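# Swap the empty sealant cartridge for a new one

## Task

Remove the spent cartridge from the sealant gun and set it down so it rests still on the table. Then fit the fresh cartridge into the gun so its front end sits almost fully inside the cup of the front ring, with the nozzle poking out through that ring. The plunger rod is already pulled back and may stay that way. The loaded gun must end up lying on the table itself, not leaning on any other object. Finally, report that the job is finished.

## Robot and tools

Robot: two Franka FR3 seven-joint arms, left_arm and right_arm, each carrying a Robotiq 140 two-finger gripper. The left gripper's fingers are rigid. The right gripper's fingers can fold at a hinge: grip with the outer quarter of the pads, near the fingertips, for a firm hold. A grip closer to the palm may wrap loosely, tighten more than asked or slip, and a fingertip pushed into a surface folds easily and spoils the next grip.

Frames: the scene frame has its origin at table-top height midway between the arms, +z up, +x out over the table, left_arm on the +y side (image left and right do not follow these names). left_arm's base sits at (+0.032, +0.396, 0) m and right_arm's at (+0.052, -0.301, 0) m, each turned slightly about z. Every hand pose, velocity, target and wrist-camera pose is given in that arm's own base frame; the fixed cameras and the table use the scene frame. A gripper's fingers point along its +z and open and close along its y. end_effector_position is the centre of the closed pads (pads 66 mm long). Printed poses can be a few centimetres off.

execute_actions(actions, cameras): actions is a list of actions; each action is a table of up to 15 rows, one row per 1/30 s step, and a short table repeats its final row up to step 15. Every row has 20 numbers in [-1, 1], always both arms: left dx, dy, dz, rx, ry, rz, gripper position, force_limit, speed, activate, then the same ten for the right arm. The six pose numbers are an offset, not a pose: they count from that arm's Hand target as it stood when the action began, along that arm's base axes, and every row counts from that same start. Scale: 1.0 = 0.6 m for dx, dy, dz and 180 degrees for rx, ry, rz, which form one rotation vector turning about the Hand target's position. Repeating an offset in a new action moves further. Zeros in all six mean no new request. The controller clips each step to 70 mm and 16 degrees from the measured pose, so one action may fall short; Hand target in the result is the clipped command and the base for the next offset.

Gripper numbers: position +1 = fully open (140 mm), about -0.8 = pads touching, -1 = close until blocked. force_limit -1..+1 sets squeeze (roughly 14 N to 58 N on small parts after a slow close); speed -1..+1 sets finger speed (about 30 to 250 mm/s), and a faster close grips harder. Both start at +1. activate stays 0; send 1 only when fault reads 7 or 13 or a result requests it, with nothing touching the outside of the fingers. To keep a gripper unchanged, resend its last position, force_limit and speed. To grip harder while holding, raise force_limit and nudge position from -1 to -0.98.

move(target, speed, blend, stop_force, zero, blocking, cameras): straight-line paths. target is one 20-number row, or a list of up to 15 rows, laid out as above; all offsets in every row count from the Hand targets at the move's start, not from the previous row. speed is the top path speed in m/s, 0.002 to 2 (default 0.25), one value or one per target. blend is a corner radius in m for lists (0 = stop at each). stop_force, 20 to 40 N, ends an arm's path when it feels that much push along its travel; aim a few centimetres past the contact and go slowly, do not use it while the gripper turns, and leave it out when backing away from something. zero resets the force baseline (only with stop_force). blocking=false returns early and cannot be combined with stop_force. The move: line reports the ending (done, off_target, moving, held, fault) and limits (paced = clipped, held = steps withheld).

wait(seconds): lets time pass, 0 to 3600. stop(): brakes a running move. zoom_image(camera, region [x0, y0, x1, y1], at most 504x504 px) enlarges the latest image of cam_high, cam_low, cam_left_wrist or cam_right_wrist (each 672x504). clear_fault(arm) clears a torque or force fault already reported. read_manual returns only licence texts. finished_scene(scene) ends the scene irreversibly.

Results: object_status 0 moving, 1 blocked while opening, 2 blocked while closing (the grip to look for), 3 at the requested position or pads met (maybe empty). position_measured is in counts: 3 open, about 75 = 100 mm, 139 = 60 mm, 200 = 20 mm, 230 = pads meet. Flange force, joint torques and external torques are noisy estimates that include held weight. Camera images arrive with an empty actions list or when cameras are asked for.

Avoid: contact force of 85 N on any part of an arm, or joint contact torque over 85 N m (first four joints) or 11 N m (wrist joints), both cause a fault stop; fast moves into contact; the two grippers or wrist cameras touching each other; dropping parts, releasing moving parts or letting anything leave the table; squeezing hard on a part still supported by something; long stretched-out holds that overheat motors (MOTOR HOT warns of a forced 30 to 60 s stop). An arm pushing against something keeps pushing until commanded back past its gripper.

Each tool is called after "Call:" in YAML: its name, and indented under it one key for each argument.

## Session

Call:
execute_actions:
  actions: []

Scene clock: 0.00 s.
left_arm: end_effector_position=(+0.3671, -0.0216, +0.2631) position_measured=3 object_status=3 fault=0 end_effector_quat_wxyz=(-0.189, +0.746, -0.607, -0.197) | right_arm: end_effector_position=(+0.5909, -0.1844, +0.2522) position_measured=3 object_status=3 fault=0 end_effector_quat_wxyz=(+0.373, +0.912, +0.118, +0.122)
Joint positions: left_arm=[-0.36 -0.36 -0.072 -2.385 0.444 1.704 -0.762] | right_arm=[-0.12 -0.054 0.056 -2.272 -1.073 2.345 -1.15]
Joint velocities: within noise
Joint torques (N m): no reading
External joint torques (N m): no reading
Flange force (N): no reading
Hand target: left_arm +0.3671, -0.0216, +0.2631; -0.189, +0.746, -0.607, -0.197 | right_arm +0.5909, -0.1844, +0.2522; +0.373, +0.912, +0.118, +0.122
Tool commands: left_gripper/position=+1.0 left_gripper/force_limit=+1.0 left_gripper/speed=+1.0 left_gripper/activate=+0.0 right_gripper/position=+1.0 right_gripper/force_limit=+1.0 right_gripper/speed=+1.0 right_gripper/activate=+0.0
camera_calibration:
cam_left_wrist: T_world_to_cam=[[-0.97243, -0.23249, -0.01815, 0.35521], [-0.13987, 0.51922, 0.84312, -0.17194], [-0.18659, 0.82241, -0.53742, 0.36503]] pos_world=[0.38948, -0.12835, 0.34759]
cam_right_wrist: T_world_to_cam=[[0.09661, -0.71647, 0.6909, -0.34888], [-0.98624, -0.16247, -0.03057, 0.59374], [0.13415, -0.67844, -0.7223, 0.12494]] pos_world=[0.60251, -0.06873, 0.34943]

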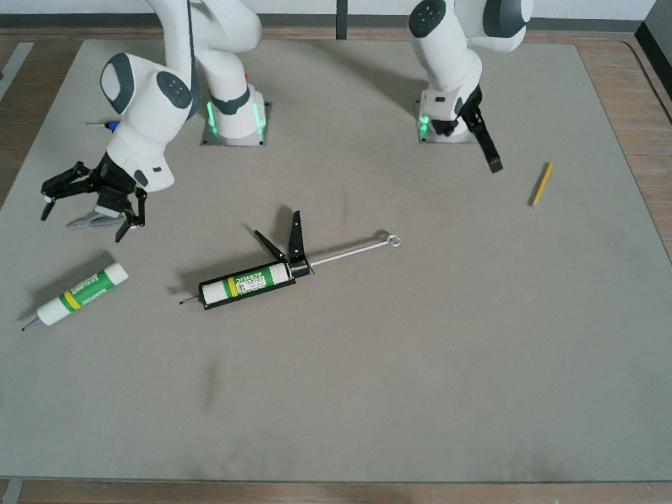

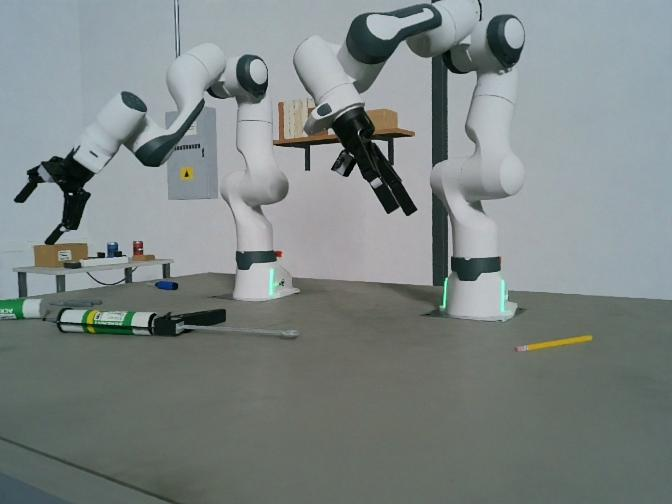

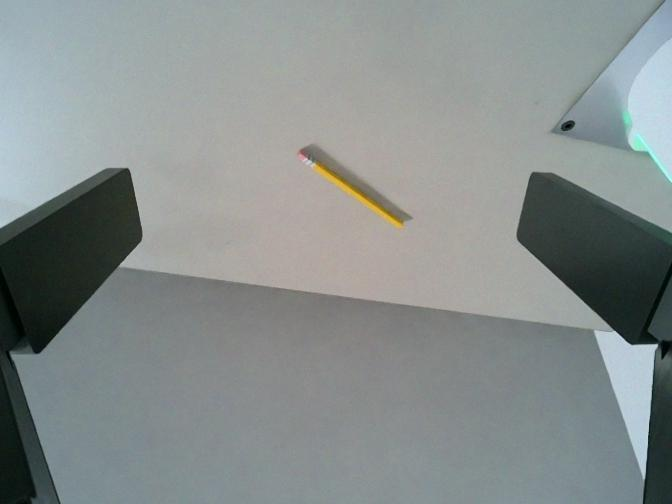

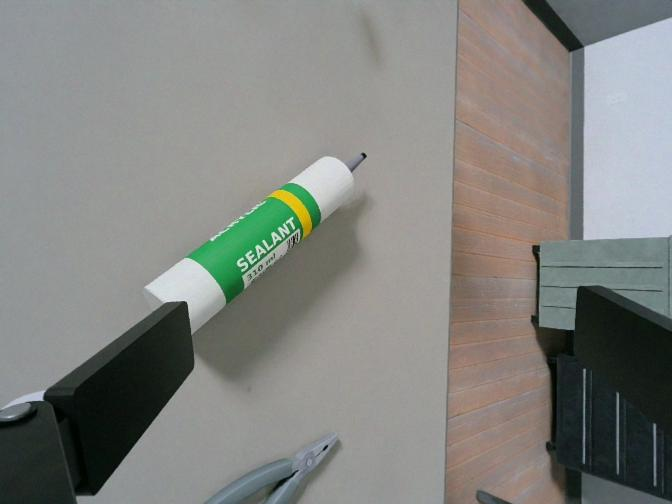

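Call:
move:
  target: [0,0,0,0,0,0,1,0,0,0, 0.0795,-0.2575,-0.02,0.2678,-0.0255,-0.3239,1,0,0,0]
  speed: 0.3

Call:
move:
  target: [0.083,-0.814,-0.02,-0.1517,0.1249,-0.5022,1,0,0,0, 0,0,0,0,0,0,1,0,0,0]
  speed: 0.3
  cameras: ["all"]

Scene clock: 4.63 s.
left_arm: end_effector_position=(+0.3671, -0.0216, +0.2631) position_measured=3 object_status=3 fault=0 end_effector_quat_wxyz=(-0.189, +0.746, -0.607, -0.197) | right_arm: end_effector_position=(+0.6386, -0.3406, +0.2409) position_measured=3 object_status=3 fault=0 end_effector_quat_wxyz=(+0.001, +0.918, -0.396, +0.002)
Joint positions: left_arm=[-0.36 -0.36 -0.072 -2.385 0.444 1.704 -0.762] | right_arm=[-0.473 0.578 -0.023 -1.188 0.01 1.77 -1.25]
Joint velocities: left_arm=[within noise] | right_arm=[0 0 0 0.001 0.001 -0.005 0.003]
Joint torques (N m): left_arm=[-0.24 -18.23 -0.13 24.4 1.55 1.35 -0.06] | right_arm=[-1.43 -48.44 0.85 25.98 1.13 2.31 0.1]
External joint torques (N m): left_arm=[-0.24 0.78 -0.2 0.64 0.05 -0.05 -0.04] | right_arm=[-1.21 1.94 0.81 1.13 0.32 -0.35 0.1]
Flange force (N): left_arm=[2.4 -3.1 -2.0] | right_arm=[18.0 -4.9 -4.0]
Hand target: left_arm +0.3671, -0.0216, +0.2631; -0.189, +0.746, -0.607, -0.197 | right_arm +0.6386, -0.3389, +0.2402; +0.000, +0.917, -0.399, +0.000
Off the commanded pose: left_arm 0.000 m, 0 deg | right_arm 0.002 m, 0 deg.
move: done

Scene clock: 8.93 s.
left_arm: end_effector_position=(+0.4175, -0.5101, +0.2517) position_measured=3 object_status=3 fault=0 end_effector_quat_wxyz=(+0.002, -0.081, +0.997, -0.001) | right_arm: end_effector_position=(+0.6384, -0.3405, +0.2408) position_measured=3 object_status=3 fault=0 end_effector_quat_wxyz=(+0.001, +0.918, -0.397, +0.002)
Joint positions: left_arm=[-0.685 0.333 -0.237 -1.549 0.082 1.876 0.475] | right_arm=[-0.473 0.578 -0.023 -1.187 0.01 1.769 -1.249]
Joint velocities: left_arm=[0 0.001 0 -0.001 0.001 0 0.006] | right_arm=[within noise]
Joint torques (N m): left_arm=[0.11 -40.42 -3.2 25.77 0.74 2.21 0.17] | right_arm=[-1.46 -48.38 0.78 26 1.1 2.37 0.18]
External joint torques (N m): left_arm=[0.11 2.22 -1.06 1.19 0.02 -0.3 0.17] | right_arm=[-1.26 1.89 0.74 1.2 0.29 -0.28 0.18]
Flange force (N): left_arm=[-6.8 -12.3 -2.5] | right_arm=[18.1 -5.0 -4.0]
Hand target: left_arm +0.4169, -0.5100, +0.2511; +0.000, -0.076, +0.997, +0.000 | right_arm +0.6386, -0.3389, +0.2402; +0.000, +0.917, -0.399, +0.000
Off the commanded pose: left_arm 0.001 m, 1 deg | right_arm 0.002 m, 0 deg.
move: done
cam_left_wrist: T_world_to_cam=[[-0.18246, 0.98235, 0.04127, 0.56539], [0.88586, 0.14604, 0.44036, -0.419], [0.42656, 0.11691, -0.89687, 0.24462]] pos_world=[0.36999, -0.52282, 0.38057]
cam_right_wrist: T_world_to_cam=[[-0.75242, -0.65845, -0.01764, 0.27495], [-0.65065, 0.7388, 0.17555, 0.658], [-0.10256, 0.14357, -0.98431, 0.49852]] pos_world=[0.68614, -0.37666, 0.38004]

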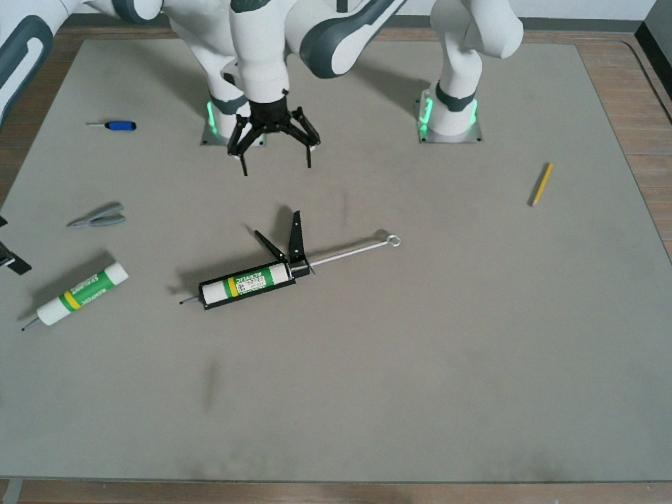

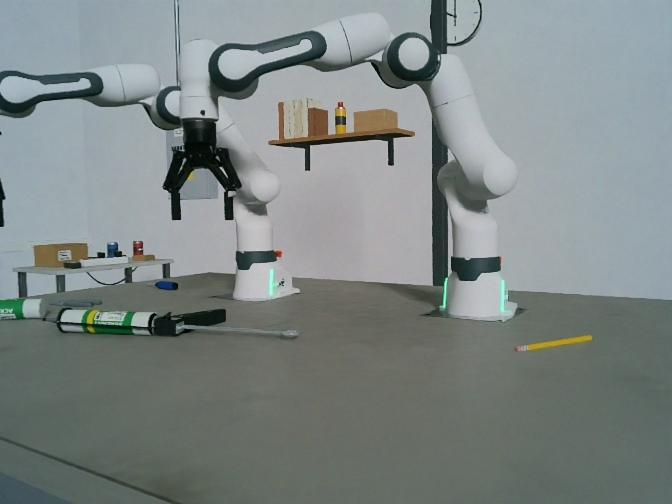

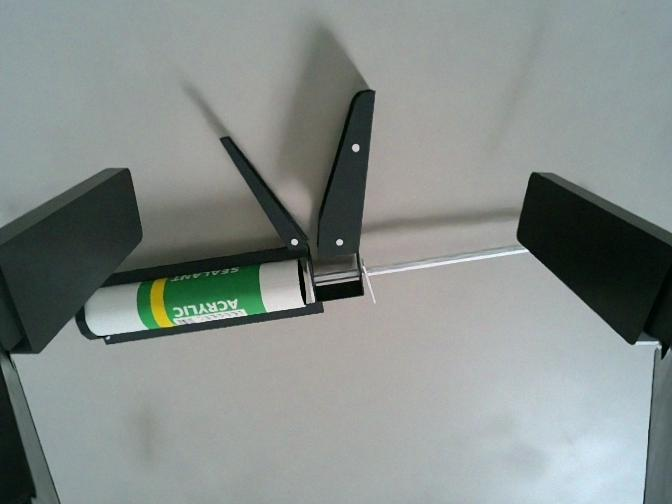

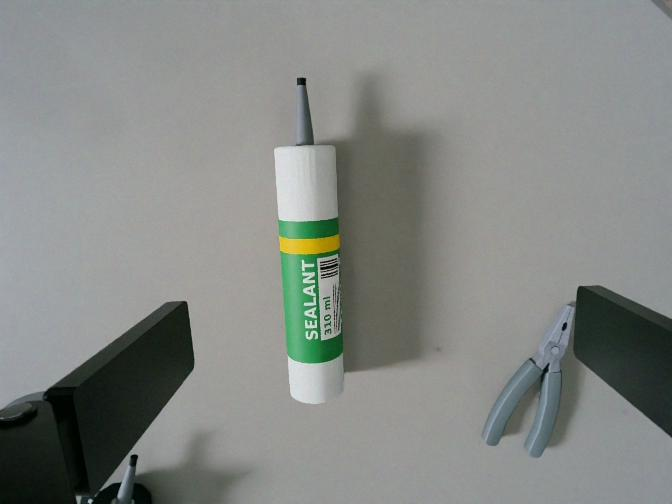

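Call:
move:
  target: [0.0808,0.0542,-0.2085,0,0,-0.039,0.23,0,0,0, 0,0,0,0,0,0,1,0,0,0]
  speed: 0.2
  cameras: ["cam_left_wrist"]

Scene clock: 11.27 s.
left_arm: end_effector_position=(+0.4645, -0.4773, +0.1256) position_measured=100 object_status=3 fault=0 end_effector_quat_wxyz=(-0.002, -0.021, +1.000, +0.000) | right_arm: end_effector_position=(+0.6384, -0.3405, +0.2408) position_measured=3 object_status=3 fault=0 end_effector_quat_wxyz=(+0.001, +0.918, -0.397, +0.002)
Joint positions: left_arm=[-0.592 0.459 -0.238 -1.692 0.12 2.133 0.658] | right_arm=[-0.473 0.578 -0.023 -1.187 0.01 1.769 -1.249]
Joint velocities: left_arm=[0 0.001 0 -0.001 0.002 0 0.004] | right_arm=[within noise]
Joint torques (N m): left_arm=[0.08 -43.51 -4.18 23.86 1.01 2.65 0.11] | right_arm=[-1.46 -48.41 0.8 26 1.1 2.35 0.19]
External joint torques (N m): left_arm=[0.16 1.72 -1.09 0.29 0.38 0.17 0.11] | right_arm=[-1.35 2.15 0.7 1.05 0.28 -0.32 0.18]
Flange force (N): left_arm=[-4.0 -4.7 1.9] | right_arm=[18.3 -5.0 -3.8]
Hand target: left_arm +0.4654, -0.4775, +0.1260; +0.000, -0.015, +1.000, +0.000 | right_arm +0.6386, -0.3389, +0.2402; +0.000, +0.917, -0.399, +0.000
Off the commanded pose: left_arm 0.001 m, 1 deg | right_arm 0.002 m, 0 deg.
move: done
cam_left_wrist: T_world_to_cam=[[-0.0633, 0.99702, 0.04408, 0.49821], [0.90014, 0.03796, 0.43393, -0.46717], [0.43097, 0.06714, -0.89987, 0.08225]] pos_world=[0.41661, -0.48451, 0.25478]

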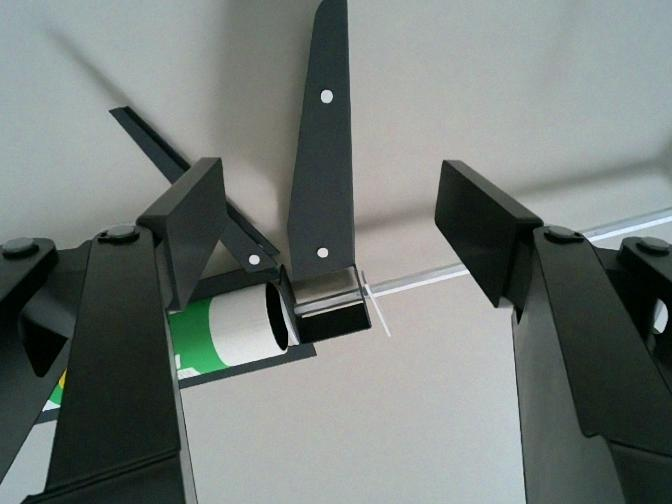

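Call:
move:
  target:
    - [0,0,-0.14,0,0,0,0.23,0,0,0, 0,0,0,0,0,0,1,0,0,0]
    - [0,0,-0.14,0,0,0,-1,0,-1,0, 0,0,0,0,0,0,1,0,0,0]
  speed: 0.12
  cameras: ["cam_left_wrist"]

Scene clock: 15.07 s.
left_arm: end_effector_position=(+0.4642, -0.4773, +0.0415) position_measured=184 object_status=0 fault=0 end_effector_quat_wxyz=(-0.001, -0.012, +1.000, +0.000) | right_arm: end_effector_position=(+0.6384, -0.3405, +0.2408) position_measured=3 object_status=3 fault=0 end_effector_quat_wxyz=(+0.001, +0.918, -0.397, +0.002)
Joint positions: left_arm=[-0.612 0.573 -0.211 -1.741 0.151 2.296 0.655] | right_arm=[-0.473 0.578 -0.023 -1.187 0.01 1.769 -1.249]
Joint torques (N m): left_arm=[-0.47 -44.49 -3.4 22.83 0.67 2.92 -0.14] | right_arm=[-1.47 -48.35 0.79 26.01 1.08 2.35 0.18]
External joint torques (N m): left_arm=[-0.49 2.6 -0.11 0.59 0.11 0.43 -0.14] | right_arm=[-1.23 2.24 0.78 1.06 0.27 -0.32 0.18]
Flange force (N): left_arm=[-5.7 -7.6 4.9] | right_arm=[18.7 -5.3 -3.8]
Hand target: left_arm +0.4654, -0.4775, +0.0420; +0.000, -0.015, +1.000, +0.000 | right_arm +0.6386, -0.3389, +0.2402; +0.000, +0.917, -0.399, +0.000
Off the commanded pose: left_arm 0.001 m, 0 deg | right_arm 0.002 m, 0 deg.
move: done
cam_left_wrist: T_world_to_cam=[[-0.0467, 0.99791, 0.04459, 0.49463], [0.89987, 0.02265, 0.43556, -0.43774], [0.43364, 0.06047, -0.89906, 0.0022]] pos_world=[0.41606, -0.48381, 0.17058]

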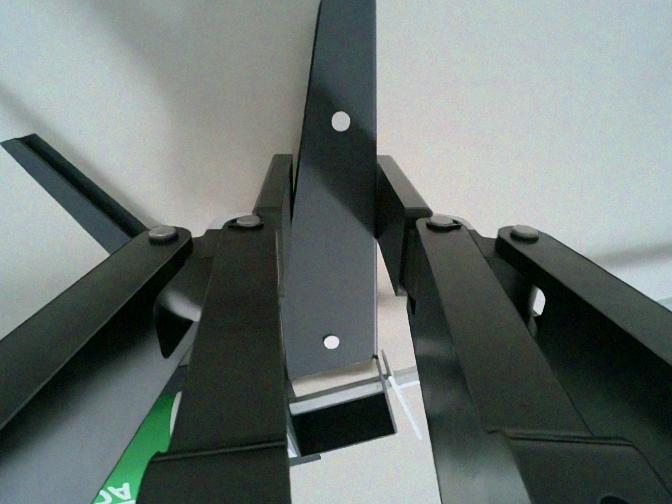

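Call:
move:
  target:
    - [0,0,0.003,0,0,0,-1,0,-1,0, 0,0,0,0,0,0,1,0,0,0]
    - [0,0.3,0.003,0,0,0,-1,0,-1,0, 0,0,0,0,0,0,1,0,0,0]
    - [0,0.3,0,0,0,0,-1,0,-1,0, 0,0,0,0,0,0,1,0,0,0]
  speed: 0.1
  cameras: ["all"]

Scene clock: 18.27 s.
left_arm: end_effector_position=(+0.4644, -0.2951, +0.0413) position_measured=184 object_status=2 fault=0 end_effector_quat_wxyz=(-0.002, -0.021, +1.000, +0.002) | right_arm: end_effector_position=(+0.6384, -0.3405, +0.2408) position_measured=3 object_status=3 fault=0 end_effector_quat_wxyz=(+0.001, +0.918, -0.397, +0.002)
Joint positions: left_arm=[-0.313 0.283 -0.253 -2.212 0.116 2.477 0.881] | right_arm=[-0.473 0.578 -0.023 -1.187 0.01 1.769 -1.249]
Joint velocities: left_arm=[0.001 0.001 -0.001 0 0.001 0.001 0.004] | right_arm=[within noise]
Joint torques (N m): left_arm=[-0.35 -35.43 -3.63 21.39 0.49 3.05 0.23] | right_arm=[-1.51 -48.39 0.79 26.02 1.09 2.35 0.17]
External joint torques (N m): left_arm=[-0.22 1.17 -1.54 1.13 0.02 0.58 0.23] | right_arm=[-1.46 1.94 0.65 1.21 0.27 -0.3 0.17]
Flange force (N): left_arm=[-4.4 -3.9 2.7] | right_arm=[18.5 -4.9 -4.1]
Hand target: left_arm +0.4654, -0.2975, +0.0420; +0.000, -0.015, +1.000, +0.000 | right_arm +0.6386, -0.3389, +0.2402; +0.000, +0.917, -0.399, +0.000
Off the commanded pose: left_arm 0.003 m, 1 deg | right_arm 0.002 m, 0 deg.
move: done
cam_left_wrist: T_world_to_cam=[[-0.06412, 0.99677, 0.04835, 0.3204], [0.90023, 0.03687, 0.43385, -0.43784], [0.43067, 0.07135, -0.89969, -0.00442]] pos_world=[0.41661, -0.30291, 0.17049]
cam_right_wrist: T_world_to_cam=[[-0.75242, -0.65845, -0.01764, 0.27495], [-0.65065, 0.7388, 0.17555, 0.658], [-0.10256, 0.14357, -0.98431, 0.49852]] pos_world=[0.68614, -0.37666, 0.38004]

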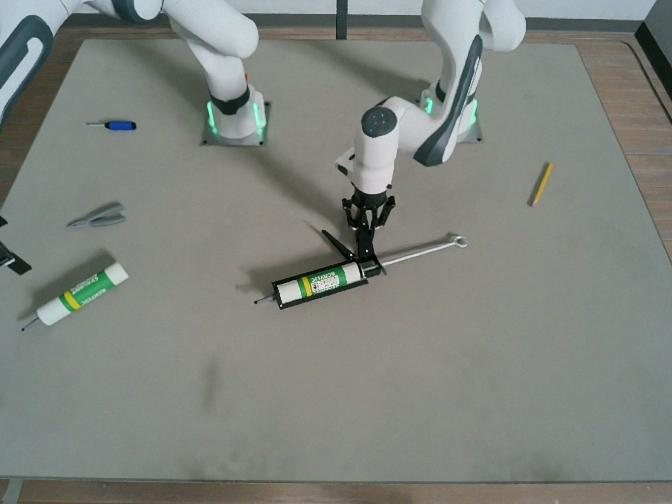

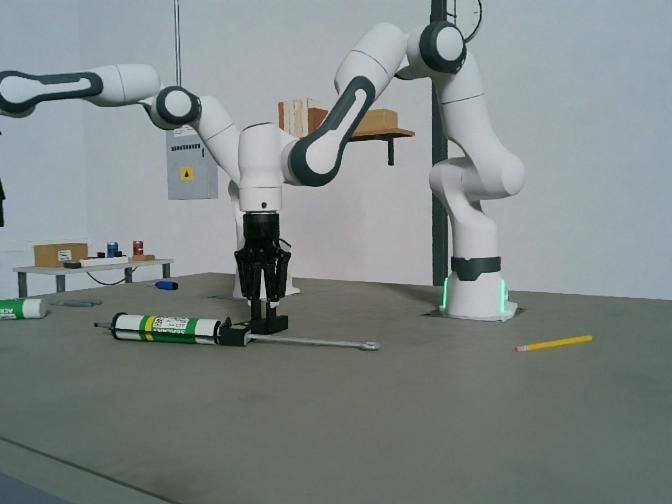

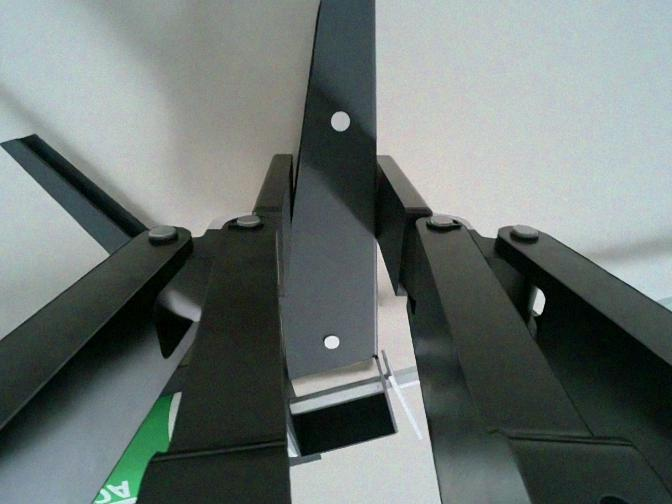

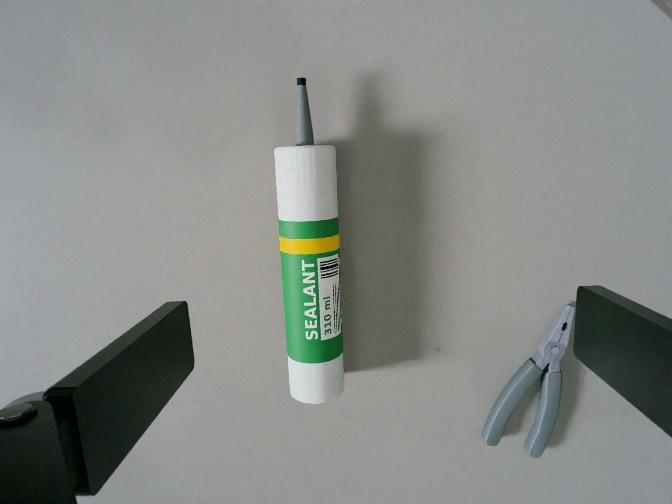

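Call:
move:
  target: [0,0,0,0,0,0,-1,0,-1,0, -0.04,0.7,-0.01,0,0,-0.08,0.1,0,0,0]
  speed: 0.3

Call:
move:
  target: [0,0,0,0,0,0,-1,0,-1,0, -0.0477,0.375,-0.06,0,0,-0.034,0.1,0,0,0]
  speed: 0.2
  cameras: ["cam_high","cam_right_wrist"]

Scene clock: 21.63 s.
left_arm: end_effector_position=(+0.4644, -0.2951, +0.0413) position_measured=184 object_status=2 fault=0 end_effector_quat_wxyz=(-0.002, -0.020, +1.000, +0.002) | right_arm: end_effector_position=(+0.6139, +0.0812, +0.2344) position_measured=117 object_status=3 fault=0 end_effector_quat_wxyz=(-0.001, +0.861, -0.509, -0.001)
Joint positions: left_arm=[-0.311 0.284 -0.254 -2.212 0.116 2.478 0.883] | right_arm=[0.083 0.206 0.052 -1.762 -0.009 1.967 -0.367]
Joint velocities: left_arm=[within noise] | right_arm=[0.001 -0.001 0 0 0 -0.002 0.005]
Joint torques (N m): left_arm=[-0.33 -35.51 -3.65 21.39 0.47 3.04 0.23] | right_arm=[-1.06 -37.53 0.84 25.81 0.39 2.55 0.14]
External joint torques (N m): left_arm=[-0.23 1 -1.57 1.18 0 0.58 0.23] | right_arm=[-0.97 1.83 0.38 1.14 -0.31 -0.05 0.14]
Flange force (N): left_arm=[-4.2 -3.8 2.3] | right_arm=[4.3 -9.8 -1.1]
Hand target: left_arm +0.4654, -0.2975, +0.0420; +0.000, -0.015, +1.000, +0.000 | right_arm +0.6146, +0.0811, +0.2342; +0.000, +0.859, -0.511, +0.000
Off the commanded pose: left_arm 0.003 m, 1 deg | right_arm 0.001 m, 0 deg.
move: done

Scene clock: 24.13 s.
left_arm: end_effector_position=(+0.4644, -0.2951, +0.0413) position_measured=184 object_status=2 fault=0 end_effector_quat_wxyz=(-0.002, -0.020, +1.000, +0.002) | right_arm: end_effector_position=(+0.5867, +0.3060, +0.1988) position_measured=117 object_status=3 fault=0 end_effector_quat_wxyz=(-0.001, +0.833, -0.553, +0.001)
Joint positions: left_arm=[-0.311 0.284 -0.254 -2.212 0.116 2.478 0.883] | right_arm=[0.402 0.362 0.092 -1.633 -0.035 1.997 0.104]
Joint velocities: left_arm=[within noise] | right_arm=[0.001 0.001 0.002 -0.001 0.001 0.001 0.006]
Joint torques (N m): left_arm=[-0.35 -35.49 -3.68 21.35 0.47 3.05 0.21] | right_arm=[-1.02 -42.12 1.61 25.69 0.67 2.25 0.09]
External joint torques (N m): left_arm=[-0.39 1.06 -1.73 1.13 0.01 0.58 0.21] | right_arm=[-0.97 2.08 0.29 1.03 -0.01 -0.33 0.09]
Flange force (N): left_arm=[-4.0 -4.0 2.4] | right_arm=[-0.3 -12.1 -0.9]
Hand target: left_arm +0.4654, -0.2975, +0.0420; +0.000, -0.015, +1.000, +0.000 | right_arm +0.5860, +0.3061, +0.1982; +0.000, +0.831, -0.556, +0.000
Off the commanded pose: left_arm 0.003 m, 1 deg | right_arm 0.001 m, 0 deg.
move: done
cam_right_wrist: T_world_to_cam=[[-0.93487, -0.35433, -0.02183, 0.67582], [-0.35229, 0.91838, 0.18018, -0.07696], [-0.04379, 0.17614, -0.98339, 0.31444]] pos_world=[0.61845, 0.25475, 0.33783]

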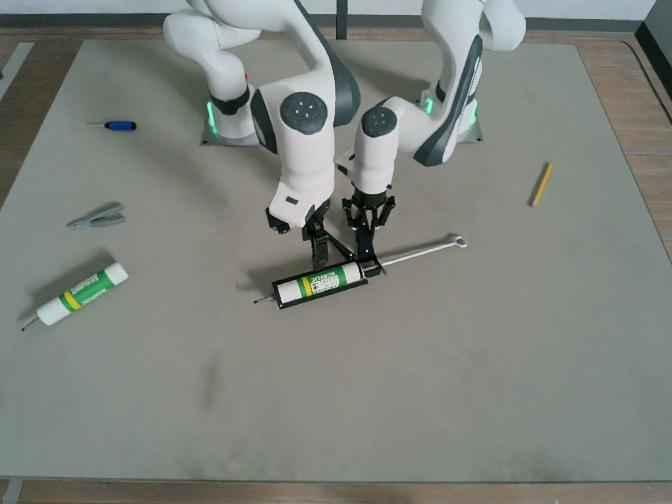

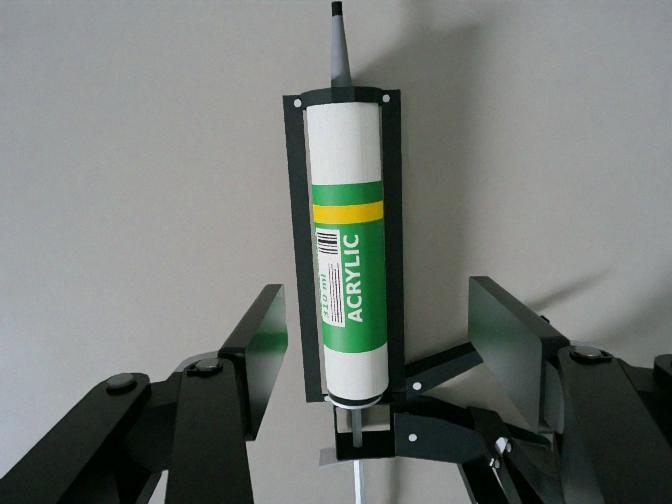

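Call:
move:
  target: [0,0,0,0,0,0,-1,0,-1,0, 0.0188,0.002,-0.2153,0,0,0.006,0.05,-0.5,0,0]
  speed: 0.12
  cameras: ["cam_right_wrist"]

Scene clock: 26.40 s.
left_arm: end_effector_position=(+0.4644, -0.2951, +0.0413) position_measured=184 object_status=2 fault=0 end_effector_quat_wxyz=(-0.002, -0.020, +1.000, +0.002) | right_arm: end_effector_position=(+0.5949, +0.3078, +0.0680) position_measured=123 object_status=3 fault=0 end_effector_quat_wxyz=(+0.002, +0.835, -0.551, -0.002)
Joint positions: left_arm=[-0.311 0.284 -0.254 -2.212 0.116 2.478 0.883] | right_arm=[0.402 0.537 0.086 -1.71 -0.054 2.24 0.106]
Joint velocities: left_arm=[within noise] | right_arm=[-0.001 -0.001 -0.001 -0.001 0 0.006 0.001]
Joint torques (N m): left_arm=[-0.33 -35.48 -3.66 21.38 0.48 3.05 0.2] | right_arm=[-1.55 -45.86 2.55 23.94 0.26 2.87 -0.2]
External joint torques (N m): left_arm=[-0.22 0.84 -1.58 1.32 0.01 0.6 0.2] | right_arm=[-1.32 1.32 0.84 1.04 -0.32 0.33 -0.2]
Flange force (N): left_arm=[-4.2 -3.9 2.0] | right_arm=[1.0 -8.0 1.9]
Hand target: left_arm +0.4654, -0.2975, +0.0420; +0.000, -0.015, +1.000, +0.000 | right_arm +0.5972, +0.3073, +0.0691; +0.000, +0.836, -0.548, +0.000
Off the commanded pose: left_arm 0.003 m, 1 deg | right_arm 0.003 m, 0 deg.
move: done
cam_right_wrist: T_world_to_cam=[[-0.9328, -0.36015, -0.01337, 0.68126], [-0.35651, 0.91666, 0.18065, -0.04919], [-0.0528, 0.17327, -0.98346, 0.192]] pos_world=[0.62808, 0.25717, 0.20682]

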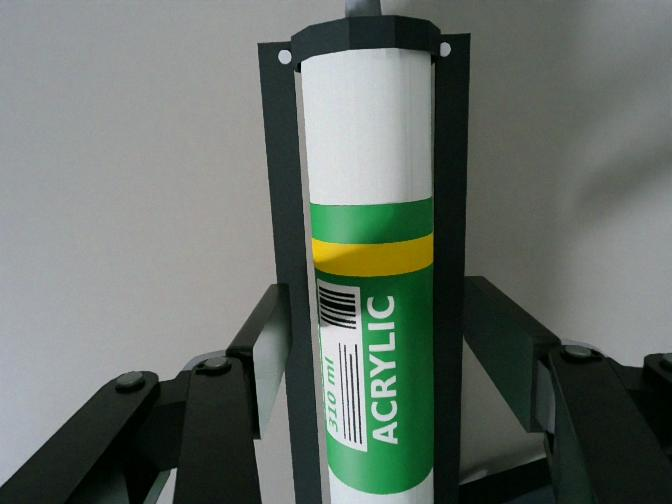

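Call:
move:
  target:
    - [0,0,0,0,0,0,-1,0,-1,0, 0.0023,0.0008,-0.0035,0,0,0.002,0.05,-0.2,-1,0]
    - [0,0,0,0,0,0,-1,0,-1,0, 0.0023,0.0008,-0.0035,0,0,0.002,-1,-0.2,-1,0]
  speed: 0.05
  cameras: ["cam_right_wrist"]

Call:
execute_actions:
  actions:
    - [[0,0,0,0,0,0,-1,0,-1,0, 0,0,0,0,0,0,-1,-0.2,-1,0]]

Scene clock: 28.20 s.
left_arm: end_effector_position=(+0.4644, -0.2952, +0.0413) position_measured=184 object_status=2 fault=0 end_effector_quat_wxyz=(-0.002, -0.020, +1.000, +0.002) | right_arm: end_effector_position=(+0.5969, +0.3086, +0.0670) position_measured=162 object_status=0 fault=0 end_effector_quat_wxyz=(+0.001, +0.836, -0.548, -0.001)
Joint positions: left_arm=[-0.311 0.284 -0.254 -2.212 0.116 2.478 0.883] | right_arm=[0.402 0.543 0.086 -1.704 -0.055 2.242 0.1]
Joint torques (N m): left_arm=[-0.32 -35.48 -3.63 21.39 0.5 3.03 0.22] | right_arm=[-1.6 -45.59 2.63 23.88 0.32 2.76 -0.18]
External joint torques (N m): left_arm=[-0.39 1.06 -1.7 1.16 0.04 0.56 0.22] | right_arm=[-1.52 2 0.78 0.86 -0.26 0.2 -0.18]
Flange force (N): left_arm=[-4.1 -4.1 2.4] | right_arm=[1.2 -9.3 2.7]
Hand target: left_arm +0.4654, -0.2975, +0.0420; +0.000, -0.015, +1.000, +0.000 | right_arm +0.5986, +0.3078, +0.0670; +0.000, +0.838, -0.546, +0.000
Off the commanded pose: left_arm 0.003 m, 1 deg | right_arm 0.002 m, 0 deg.
move: done
cam_right_wrist: T_world_to_cam=[[-0.9305, -0.36596, -0.01585, 0.68397], [-0.36265, 0.91427, 0.18051, -0.04454], [-0.05157, 0.17371, -0.98345, 0.19019]] pos_world=[0.63008, 0.25798, 0.20593]

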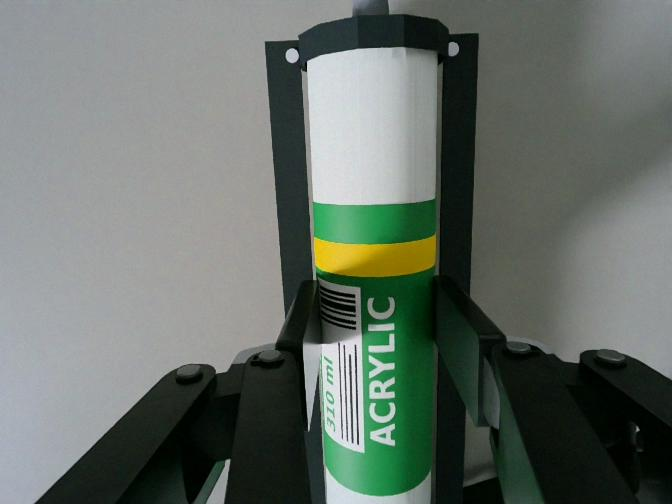

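Scene clock: 28.90 s.
left_arm: end_effector_position=(+0.4644, -0.2952, +0.0413) position_measured=184 object_status=2 fault=0 end_effector_quat_wxyz=(-0.002, -0.020, +1.000, +0.002) | right_arm: end_effector_position=(+0.5969, +0.3086, +0.0670) position_measured=162 object_status=2 fault=0 end_effector_quat_wxyz=(+0.001, +0.836, -0.548, -0.001)
Joint positions: left_arm=[-0.311 0.284 -0.254 -2.212 0.116 2.478 0.883] | right_arm=[0.402 0.543 0.086 -1.704 -0.055 2.242 0.1]
Joint torques (N m): left_arm=[-0.3 -35.5 -3.64 21.42 0.49 3.03 0.24] | right_arm=[-1.62 -45.61 2.64 23.89 0.31 2.75 -0.16]
External joint torques (N m): left_arm=[-0.15 0.97 -1.51 1.28 0.02 0.57 0.24] | right_arm=[-1.59 1.79 0.75 0.95 -0.27 0.2 -0.16]
Flange force (N): left_arm=[-4.5 -3.8 2.2] | right_arm=[1.3 -9.1 2.4]
Hand target: left_arm +0.4654, -0.2975, +0.0420; +0.000, -0.015, +1.000, +0.000 | right_arm +0.5986, +0.3078, +0.0670; +0.000, +0.838, -0.546, +0.000
Off the commanded pose: left_arm 0.003 m, 1 deg | right_arm 0.002 m, 0 deg.
Step readings (end_effector_position of left_arm | right_arm):
0: (+0.4644, -0.2952, +0.0413) | (+0.5969, +0.3086, +0.0670)
1: (+0.4644, -0.2952, +0.0413) | (+0.5969, +0.3086, +0.0670)
2: (+0.4644, -0.2952, +0.0413) | (+0.5969, +0.3086, +0.0670)
4: (+0.4644, -0.2952, +0.0413) | (+0.5969, +0.3086, +0.0670)
8: (+0.4644, -0.2952, +0.0413) | (+0.5969, +0.3086, +0.0670)
15: (+0.4644, -0.2952, +0.0413) | (+0.5969, +0.3086, +0.0670)

Call:
move:
  target: [0,0,0,0,0,0,-1,0,-1,0, -0.0057,0.013,0,0,0,0,-1,-0.2,-1,0]
  speed: 0.03
  cameras: ["cam_right_wrist","cam_left_wrist"]

Scene clock: 29.53 s.
left_arm: end_effector_position=(+0.4644, -0.2953, +0.0413) position_measured=184 object_status=2 fault=0 end_effector_quat_wxyz=(-0.002, -0.020, +1.000, +0.002) | right_arm: end_effector_position=(+0.5967, +0.3096, +0.0671) position_measured=162 object_status=2 fault=0 end_effector_quat_wxyz=(+0.001, +0.837, -0.548, -0.001)
Joint positions: left_arm=[-0.311 0.284 -0.254 -2.212 0.116 2.478 0.883] | right_arm=[0.403 0.543 0.086 -1.703 -0.056 2.242 0.1]
Joint torques (N m): left_arm=[-0.29 -35.51 -3.57 21.38 0.53 3.03 0.23] | right_arm=[-1.36 -46.01 2.6 23.74 0.56 2.59 -0.03]
External joint torques (N m): left_arm=[-0.27 1.1 -1.55 1.1 0.07 0.54 0.23] | right_arm=[-1.3 1.47 0.73 0.75 -0.02 0.03 -0.03]
Flange force (N): left_arm=[-4.2 -3.8 2.5] | right_arm=[0.9 -7.6 1.7]
Hand target: left_arm +0.4654, -0.2975, +0.0420; +0.000, -0.015, +1.000, +0.000 | right_arm +0.5970, +0.3091, +0.0671; +0.001, +0.837, -0.548, -0.001 (not the last commanded pose)
Off the commanded pose: left_arm 0.003 m, 1 deg | right_arm 0.006 m, 0 deg.
move: held (right_arm; a check stopped the path); limits=held
pose unreachable (right arm): on one or more control steps of this call, first in action 0 (counted from 0), this arm could not follow its commanded pose, so it was not sent that pose on those steps. It may still have moved: this result reports where it is.
cause: moving toward the commanded pose would bring a part of the arm too close to another arm (a part of this arm just beyond joint 5 (forearm roll) and a part of the left arm just beyond its joint 6 (wrist pitch), at the place that arm is still heading or pushing toward).
cam_left_wrist: T_world_to_cam=[[-0.06249, 0.99691, 0.04769, 0.31987], [0.90025, 0.03567, 0.43391, -0.43823], [0.43086, 0.07005, -0.8997, -0.0049]] pos_world=[0.41661, -0.30291, 0.17049]
cam_right_wrist: T_world_to_cam=[[-0.92984, -0.3676, -0.01636, 0.6844], [-0.36437, 0.91363, 0.1803, -0.04431], [-0.05133, 0.17361, -0.98348, 0.18998]] pos_world=[0.62999, 0.25909, 0.20603]
Images, in order (width x height): cam_left_wrist 672x504, cam_right_wrist 672x504.

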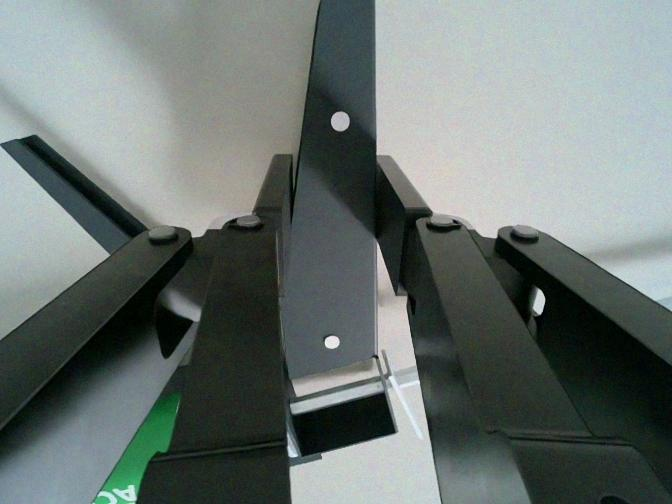

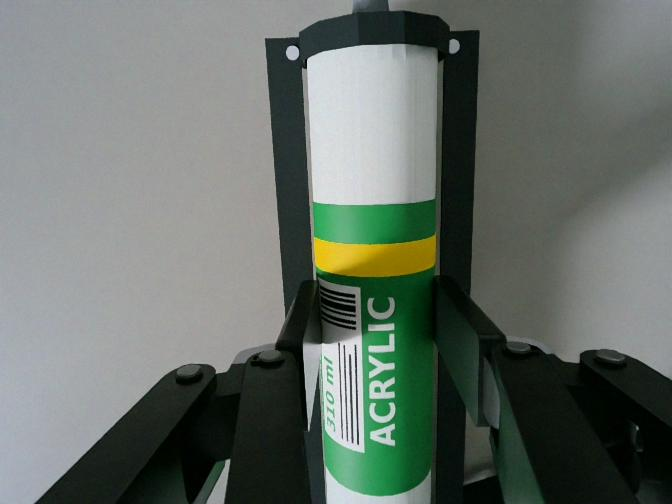

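Call:
move:
  target:
    - [0,0,0,0,0,0,0,-0.5,-0.5,0, 0,0,0,0,0,0,-0.98,-0.2,-1,0]
    - [0,0,0.3,0,0,0,0,-0.5,-0.5,0, 0,0,0,0,0,0,-0.98,-0.2,-1,0]
    - [-0.03,0.35,0.35,0,0,0,0,-0.5,-0.5,0, 0,0,0,0,0,0,-0.98,-0.2,-1,0]
  speed: 0.2
  blend: [0,0.03,0]

Call:
move:
  target: [0,0,0,0,0,0,0,-0.5,-0.5,0, -0.0058,0.0135,0,0,0,0,-0.98,-0.2,-1,0]
  speed: 0.03
  cameras: ["cam_right_wrist","cam_high","cam_left_wrist"]

Scene clock: 31.30 s.
left_arm: end_effector_position=(+0.4703, -0.3008, +0.0813) position_measured=129 object_status=3 fault=0 end_effector_quat_wxyz=(+0.008, -0.022, +1.000, -0.004) | right_arm: end_effector_position=(+0.5967, +0.3096, +0.0671) position_measured=162 object_status=2 fault=0 end_effector_quat_wxyz=(+0.001, +0.837, -0.548, -0.001)
Joint positions: left_arm=[-0.302 0.21 -0.27 -2.198 0.087 2.418 0.897] | right_arm=[0.403 0.543 0.086 -1.703 -0.056 2.242 0.1]
Joint torques (N m): left_arm=[-0.28 -33.56 -1.97 21.83 0.54 2.63 -0.05] | right_arm=[-1.46 -46.13 2.55 23.81 0.54 2.57 0]
External joint torques (N m): left_arm=[-0.18 1.75 -0.29 0.43 0.03 0.09 -0.05] | right_arm=[-1.35 1.17 0.72 0.95 -0.03 0.04 0]
Flange force (N): left_arm=[-4.6 -3.9 3.4] | right_arm=[0.9 -7.7 1.2]
Hand target: left_arm +0.4708, -0.3003, +0.0806; +0.009, -0.022, +1.000, -0.004 (not the last commanded pose) | right_arm +0.5970, +0.3091, +0.0671; +0.001, +0.837, -0.548, -0.001
Off the commanded pose: left_arm 0.274 m, 1 deg | right_arm 0.001 m, 0 deg.
move: held (left_arm; a check stopped the path); path passed 1 of 3 targets; limits=held
pose unreachable (left arm): on one or more control steps of this call, first in action 0 (counted from 0), this arm could not follow its commanded pose, so it was not sent that pose on those steps. It may still have moved: this result reports where it is.
cause: moving toward the commanded pose would bring a part of the arm too close to another arm (a part of this arm just beyond joint 7 (wrist roll) and a part of the right arm just beyond its joint 5 (forearm roll), where that arm would come to rest).

Scene clock: 31.80 s.
left_arm: end_effector_position=(+0.4703, -0.3008, +0.0813) position_measured=129 object_status=3 fault=0 end_effector_quat_wxyz=(+0.008, -0.022, +1.000, -0.004) | right_arm: end_effector_position=(+0.5967, +0.3097, +0.0671) position_measured=162 object_status=2 fault=0 end_effector_quat_wxyz=(+0.001, +0.837, -0.547, -0.001)
Joint positions: left_arm=[-0.302 0.21 -0.27 -2.198 0.087 2.418 0.897] | right_arm=[0.403 0.543 0.086 -1.703 -0.056 2.242 0.1]
Joint torques (N m): left_arm=[-0.3 -33.55 -1.96 21.87 0.55 2.64 -0.05] | right_arm=[-1.41 -46.11 2.61 23.82 0.58 2.58 -0.02]
External joint torques (N m): left_arm=[-0.27 1.53 -0.36 0.62 0.04 0.12 -0.05] | right_arm=[-1.33 1.52 0.75 0.78 0 0.01 -0.02]
Flange force (N): left_arm=[-4.6 -4.1 2.9] | right_arm=[0.9 -7.9 1.7]
Hand target: left_arm +0.4708, -0.3003, +0.0806; +0.009, -0.022, +1.000, -0.004 | right_arm +0.5967, +0.3096, +0.0671; +0.001, +0.837, -0.547, -0.001 (not the last commanded pose)
Off the commanded pose: left_arm 0.001 m, 0 deg | right_arm 0.008 m, 0 deg.
move: held (right_arm; a check stopped the path); limits=held
pose unreachable (right arm): on one or more control steps of this call, first in action 0 (counted from 0), this arm could not follow its commanded pose, so it was not sent that pose on those steps. It may still have moved: this result reports where it is.
cause: moving toward the commanded pose would bring a part of the arm too close to another arm (a part of this arm just beyond joint 5 (forearm roll) and a part of the left arm just beyond its joint 6 (wrist pitch), under 1 mm apart when this arm was first held).
cam_left_wrist: T_world_to_cam=[[-0.06571, 0.99725, 0.03424, 0.32658], [0.8907, 0.04315, 0.45255, -0.45543], [0.44983, 0.06023, -0.89108, 0.01642]] pos_world=[0.41972, -0.30702, 0.20956]
cam_right_wrist: T_world_to_cam=[[-0.9298, -0.36769, -0.01637, 0.6844], [-0.36445, 0.9136, 0.18029, -0.04424], [-0.05133, 0.1736, -0.98348, 0.18998]] pos_world=[0.62999, 0.25909, 0.20603]
Images, in order (width x height): cam_high 672x504, cam_left_wrist 672x504, cam_right_wrist 672x504.

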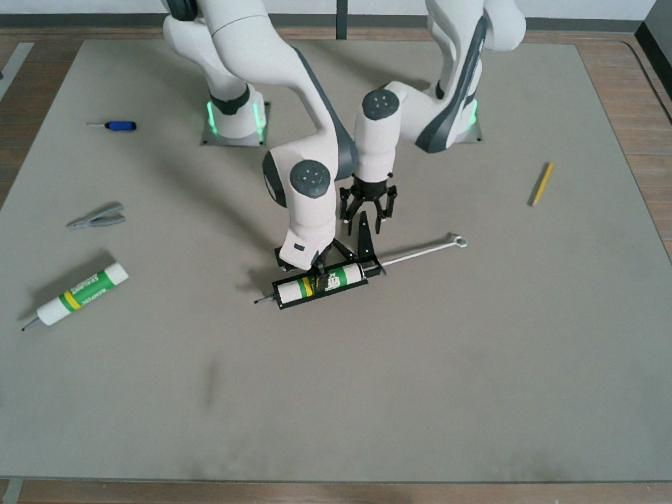

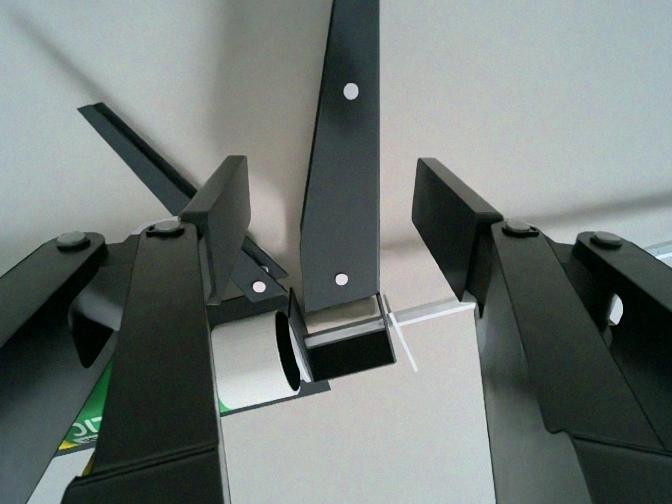

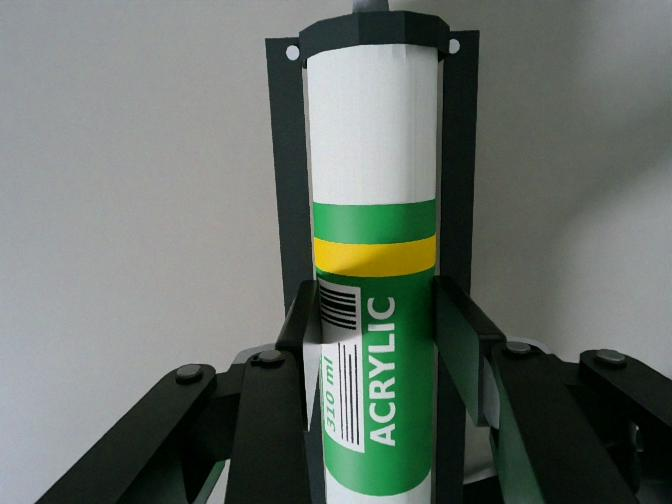

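Call:
move:
  target:
    - [-0.02,0.05,0.005,0,0,0,0,-0.5,-0.5,0, 0,0,0,0,0,0,-0.98,-0.2,-1,0]
    - [-0.05,0.3,0.2,0,0,0,0,-0.5,-0.5,0, 0,0,0,0,0,0,-0.98,-0.2,-1,0]
  speed: 0.15
  blend: 0.02

Scene clock: 34.63 s.
left_arm: end_effector_position=(+0.4417, -0.1209, +0.2004) position_measured=129 object_status=3 fault=0 end_effector_quat_wxyz=(+0.010, -0.026, +1.000, -0.005) | right_arm: end_effector_position=(+0.5967, +0.3097, +0.0671) position_measured=162 object_status=2 fault=0 end_effector_quat_wxyz=(+0.001, +0.837, -0.547, -0.001)
Joint positions: left_arm=[-0.172 -0.265 -0.09 -2.418 -0.033 2.175 1.278] | right_arm=[0.403 0.543 0.086 -1.703 -0.056 2.242 0.1]
Joint velocities: left_arm=[0 -0.001 -0.001 -0.001 0 0 0.005] | right_arm=[within noise]
Joint torques (N m): left_arm=[-0.72 -21.64 0.66 23.98 0.69 2.21 0.13] | right_arm=[-1.4 -46.18 2.6 23.81 0.57 2.6 0.01]
External joint torques (N m): left_arm=[-0.61 0.44 0.36 0.4 0.04 -0.29 0.14] | right_arm=[-1.3 1.29 0.77 0.88 -0.01 0.05 0.01]
Flange force (N): left_arm=[-2.4 -0.6 -0.9] | right_arm=[0.8 -7.6 1.4]
Hand target: left_arm +0.4408, -0.1203, +0.2006; +0.009, -0.022, +1.000, -0.004 | right_arm +0.5967, +0.3096, +0.0671; +0.001, +0.837, -0.547, -0.001
Off the commanded pose: left_arm 0.001 m, 0 deg | right_arm 0.000 m, 0 deg.
move: done; blend cut to 0.0162 m at target 1

Call:
move:
  target: [0,0,0,0,0,0,0,-0.5,-0.5,0, -0.0035,0.0105,0,0,0,0,-0.98,-0.2,-1,0]
  speed: 0.03
  cameras: ["cam_right_wrist"]

Scene clock: 35.37 s.
left_arm: end_effector_position=(+0.4417, -0.1209, +0.2004) position_measured=129 object_status=3 fault=0 end_effector_quat_wxyz=(+0.010, -0.025, +1.000, -0.005) | right_arm: end_effector_position=(+0.5951, +0.3156, +0.0674) position_measured=162 object_status=2 fault=0 end_effector_quat_wxyz=(+0.000, +0.838, -0.545, -0.001)
Joint positions: left_arm=[-0.172 -0.265 -0.09 -2.418 -0.033 2.175 1.28] | right_arm=[0.412 0.545 0.086 -1.7 -0.056 2.242 0.103]
Joint torques (N m): left_arm=[-0.35 -21.6 0.42 23.94 0.7 2.19 0.11] | right_arm=[-1.07 -45.71 2.2 24.04 0.58 2.37 0.15]
External joint torques (N m): left_arm=[-0.34 0.42 0.01 0.37 0.04 -0.31 0.11] | right_arm=[-0.97 1.75 0.35 1.1 0 -0.18 0.15]
Flange force (N): left_arm=[-2.3 -0.8 -0.9] | right_arm=[0.1 -10.5 1.6]
Hand target: left_arm +0.4408, -0.1203, +0.2006; +0.009, -0.022, +1.000, -0.004 | right_arm +0.5946, +0.3159, +0.0671; +0.001, +0.837, -0.547, -0.001
Off the commanded pose: left_arm 0.001 m, 0 deg | right_arm 0.001 m, 0 deg.
move: done
cam_right_wrist: T_world_to_cam=[[-0.92758, -0.37319, -0.01801, 0.68553], [-0.37013, 0.91124, 0.18067, -0.04626], [-0.05101, 0.17425, -0.98338, 0.18876]] pos_world=[0.62839, 0.2651, 0.20633]

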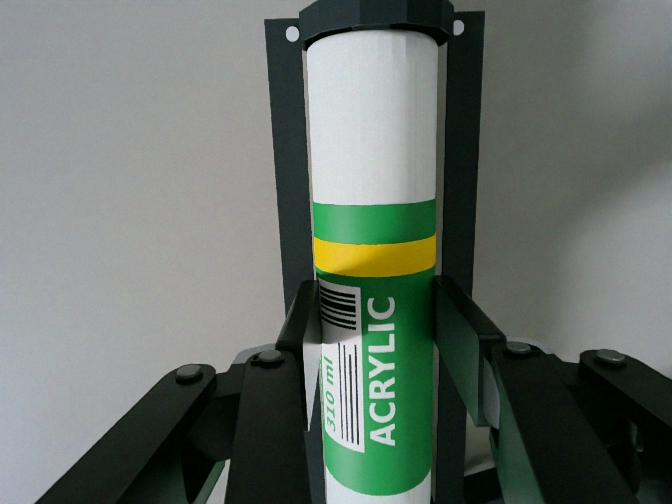

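Call:
move:
  target:
    - [0,0,0,0,0,0,0,-0.5,-0.5,0, -0.001,0.0023,0,0,0,0,-0.98,-0.2,-1,0]
    - [0,0,0,0,0,0,0,-0.5,-0.5,0, 0.0082,-0.0187,0.0393,0.0764,0.0332,0,-0.98,-0.2,-1,0]
  speed: 0.06
  cameras: ["cam_right_wrist","cam_high","cam_low"]

Scene clock: 39.03 s.
left_arm: end_effector_position=(+0.4417, -0.1209, +0.2004) position_measured=129 object_status=3 fault=0 end_effector_quat_wxyz=(+0.010, -0.025, +1.000, -0.005) | right_arm: end_effector_position=(+0.5998, +0.3048, +0.0907) position_measured=162 object_status=2 fault=0 end_effector_quat_wxyz=(-0.071, +0.828, -0.546, -0.109)
Joint positions: left_arm=[-0.172 -0.265 -0.09 -2.418 -0.033 2.175 1.28] | right_arm=[0.133 0.537 0.278 -1.694 0.148 2.199 -0.119]
Joint velocities: left_arm=[within noise] | right_arm=[0.001 0.001 0.001 0.001 -0.001 -0.001 -0.005]
Joint torques (N m): left_arm=[-0.37 -21.64 0.36 23.98 0.69 2.19 0.15] | right_arm=[-1.84 -44.67 6.34 24.31 0.76 2.16 -0.15]
External joint torques (N m): left_arm=[-0.27 0.42 0.04 0.35 0.03 -0.32 0.15] | right_arm=[-1.79 1.78 1.23 1.13 0.05 -0.27 -0.14]
Flange force (N): left_arm=[-2.2 -0.6 -0.9] | right_arm=[2.7 -9.3 0.3]
Hand target: left_arm +0.4408, -0.1203, +0.2006; +0.009, -0.022, +1.000, -0.004 | right_arm +0.5996, +0.3047, +0.0907; -0.071, +0.830, -0.543, -0.110
Off the commanded pose: left_arm 0.001 m, 0 deg | right_arm 0.000 m, 0 deg.
move: done
cam_right_wrist: T_world_to_cam=[[-0.93361, -0.35821, -0.0071, 0.68446], [-0.32678, 0.84324, 0.42679, -0.06654], [-0.14689, 0.40078, -0.90432, 0.19514]] pos_world=[0.64594, 0.22308, 0.20973]
Images, in order (width x height): cam_high 672x504, cam_low 672x504, cam_right_wrist 672x504.

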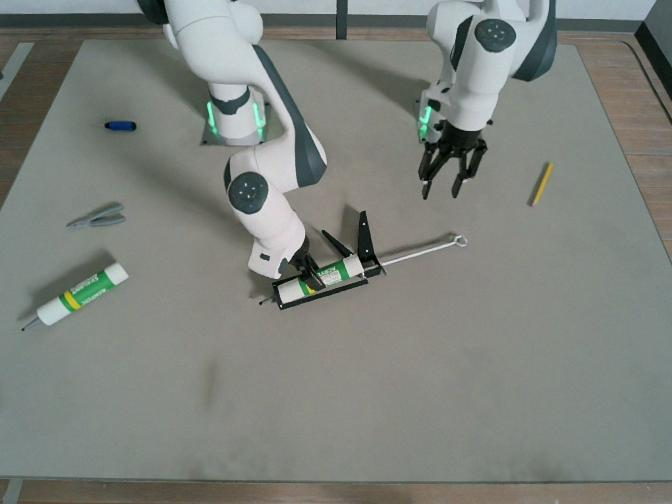

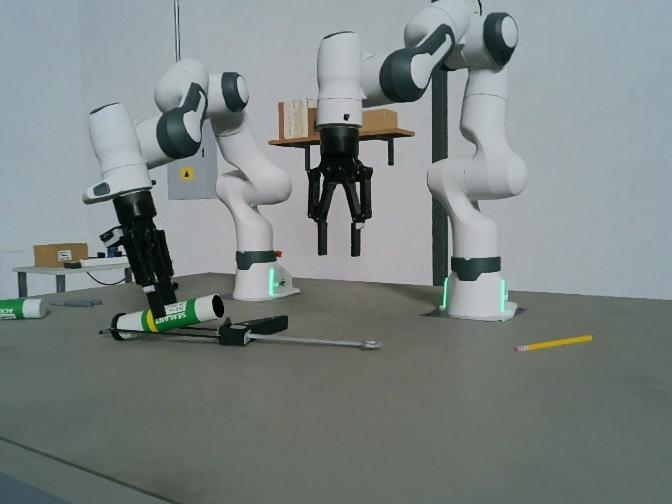

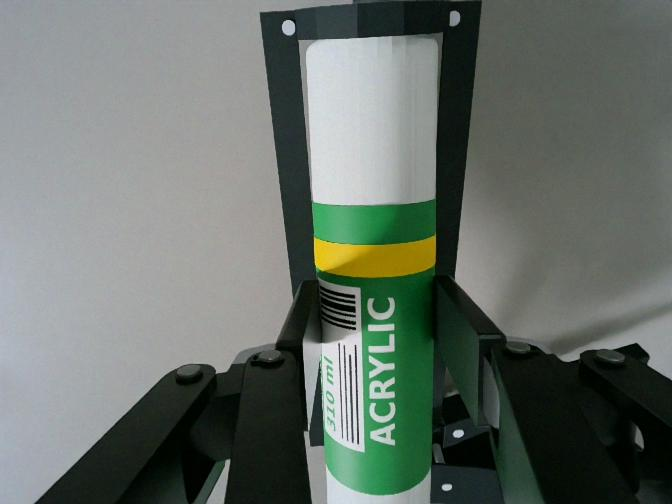

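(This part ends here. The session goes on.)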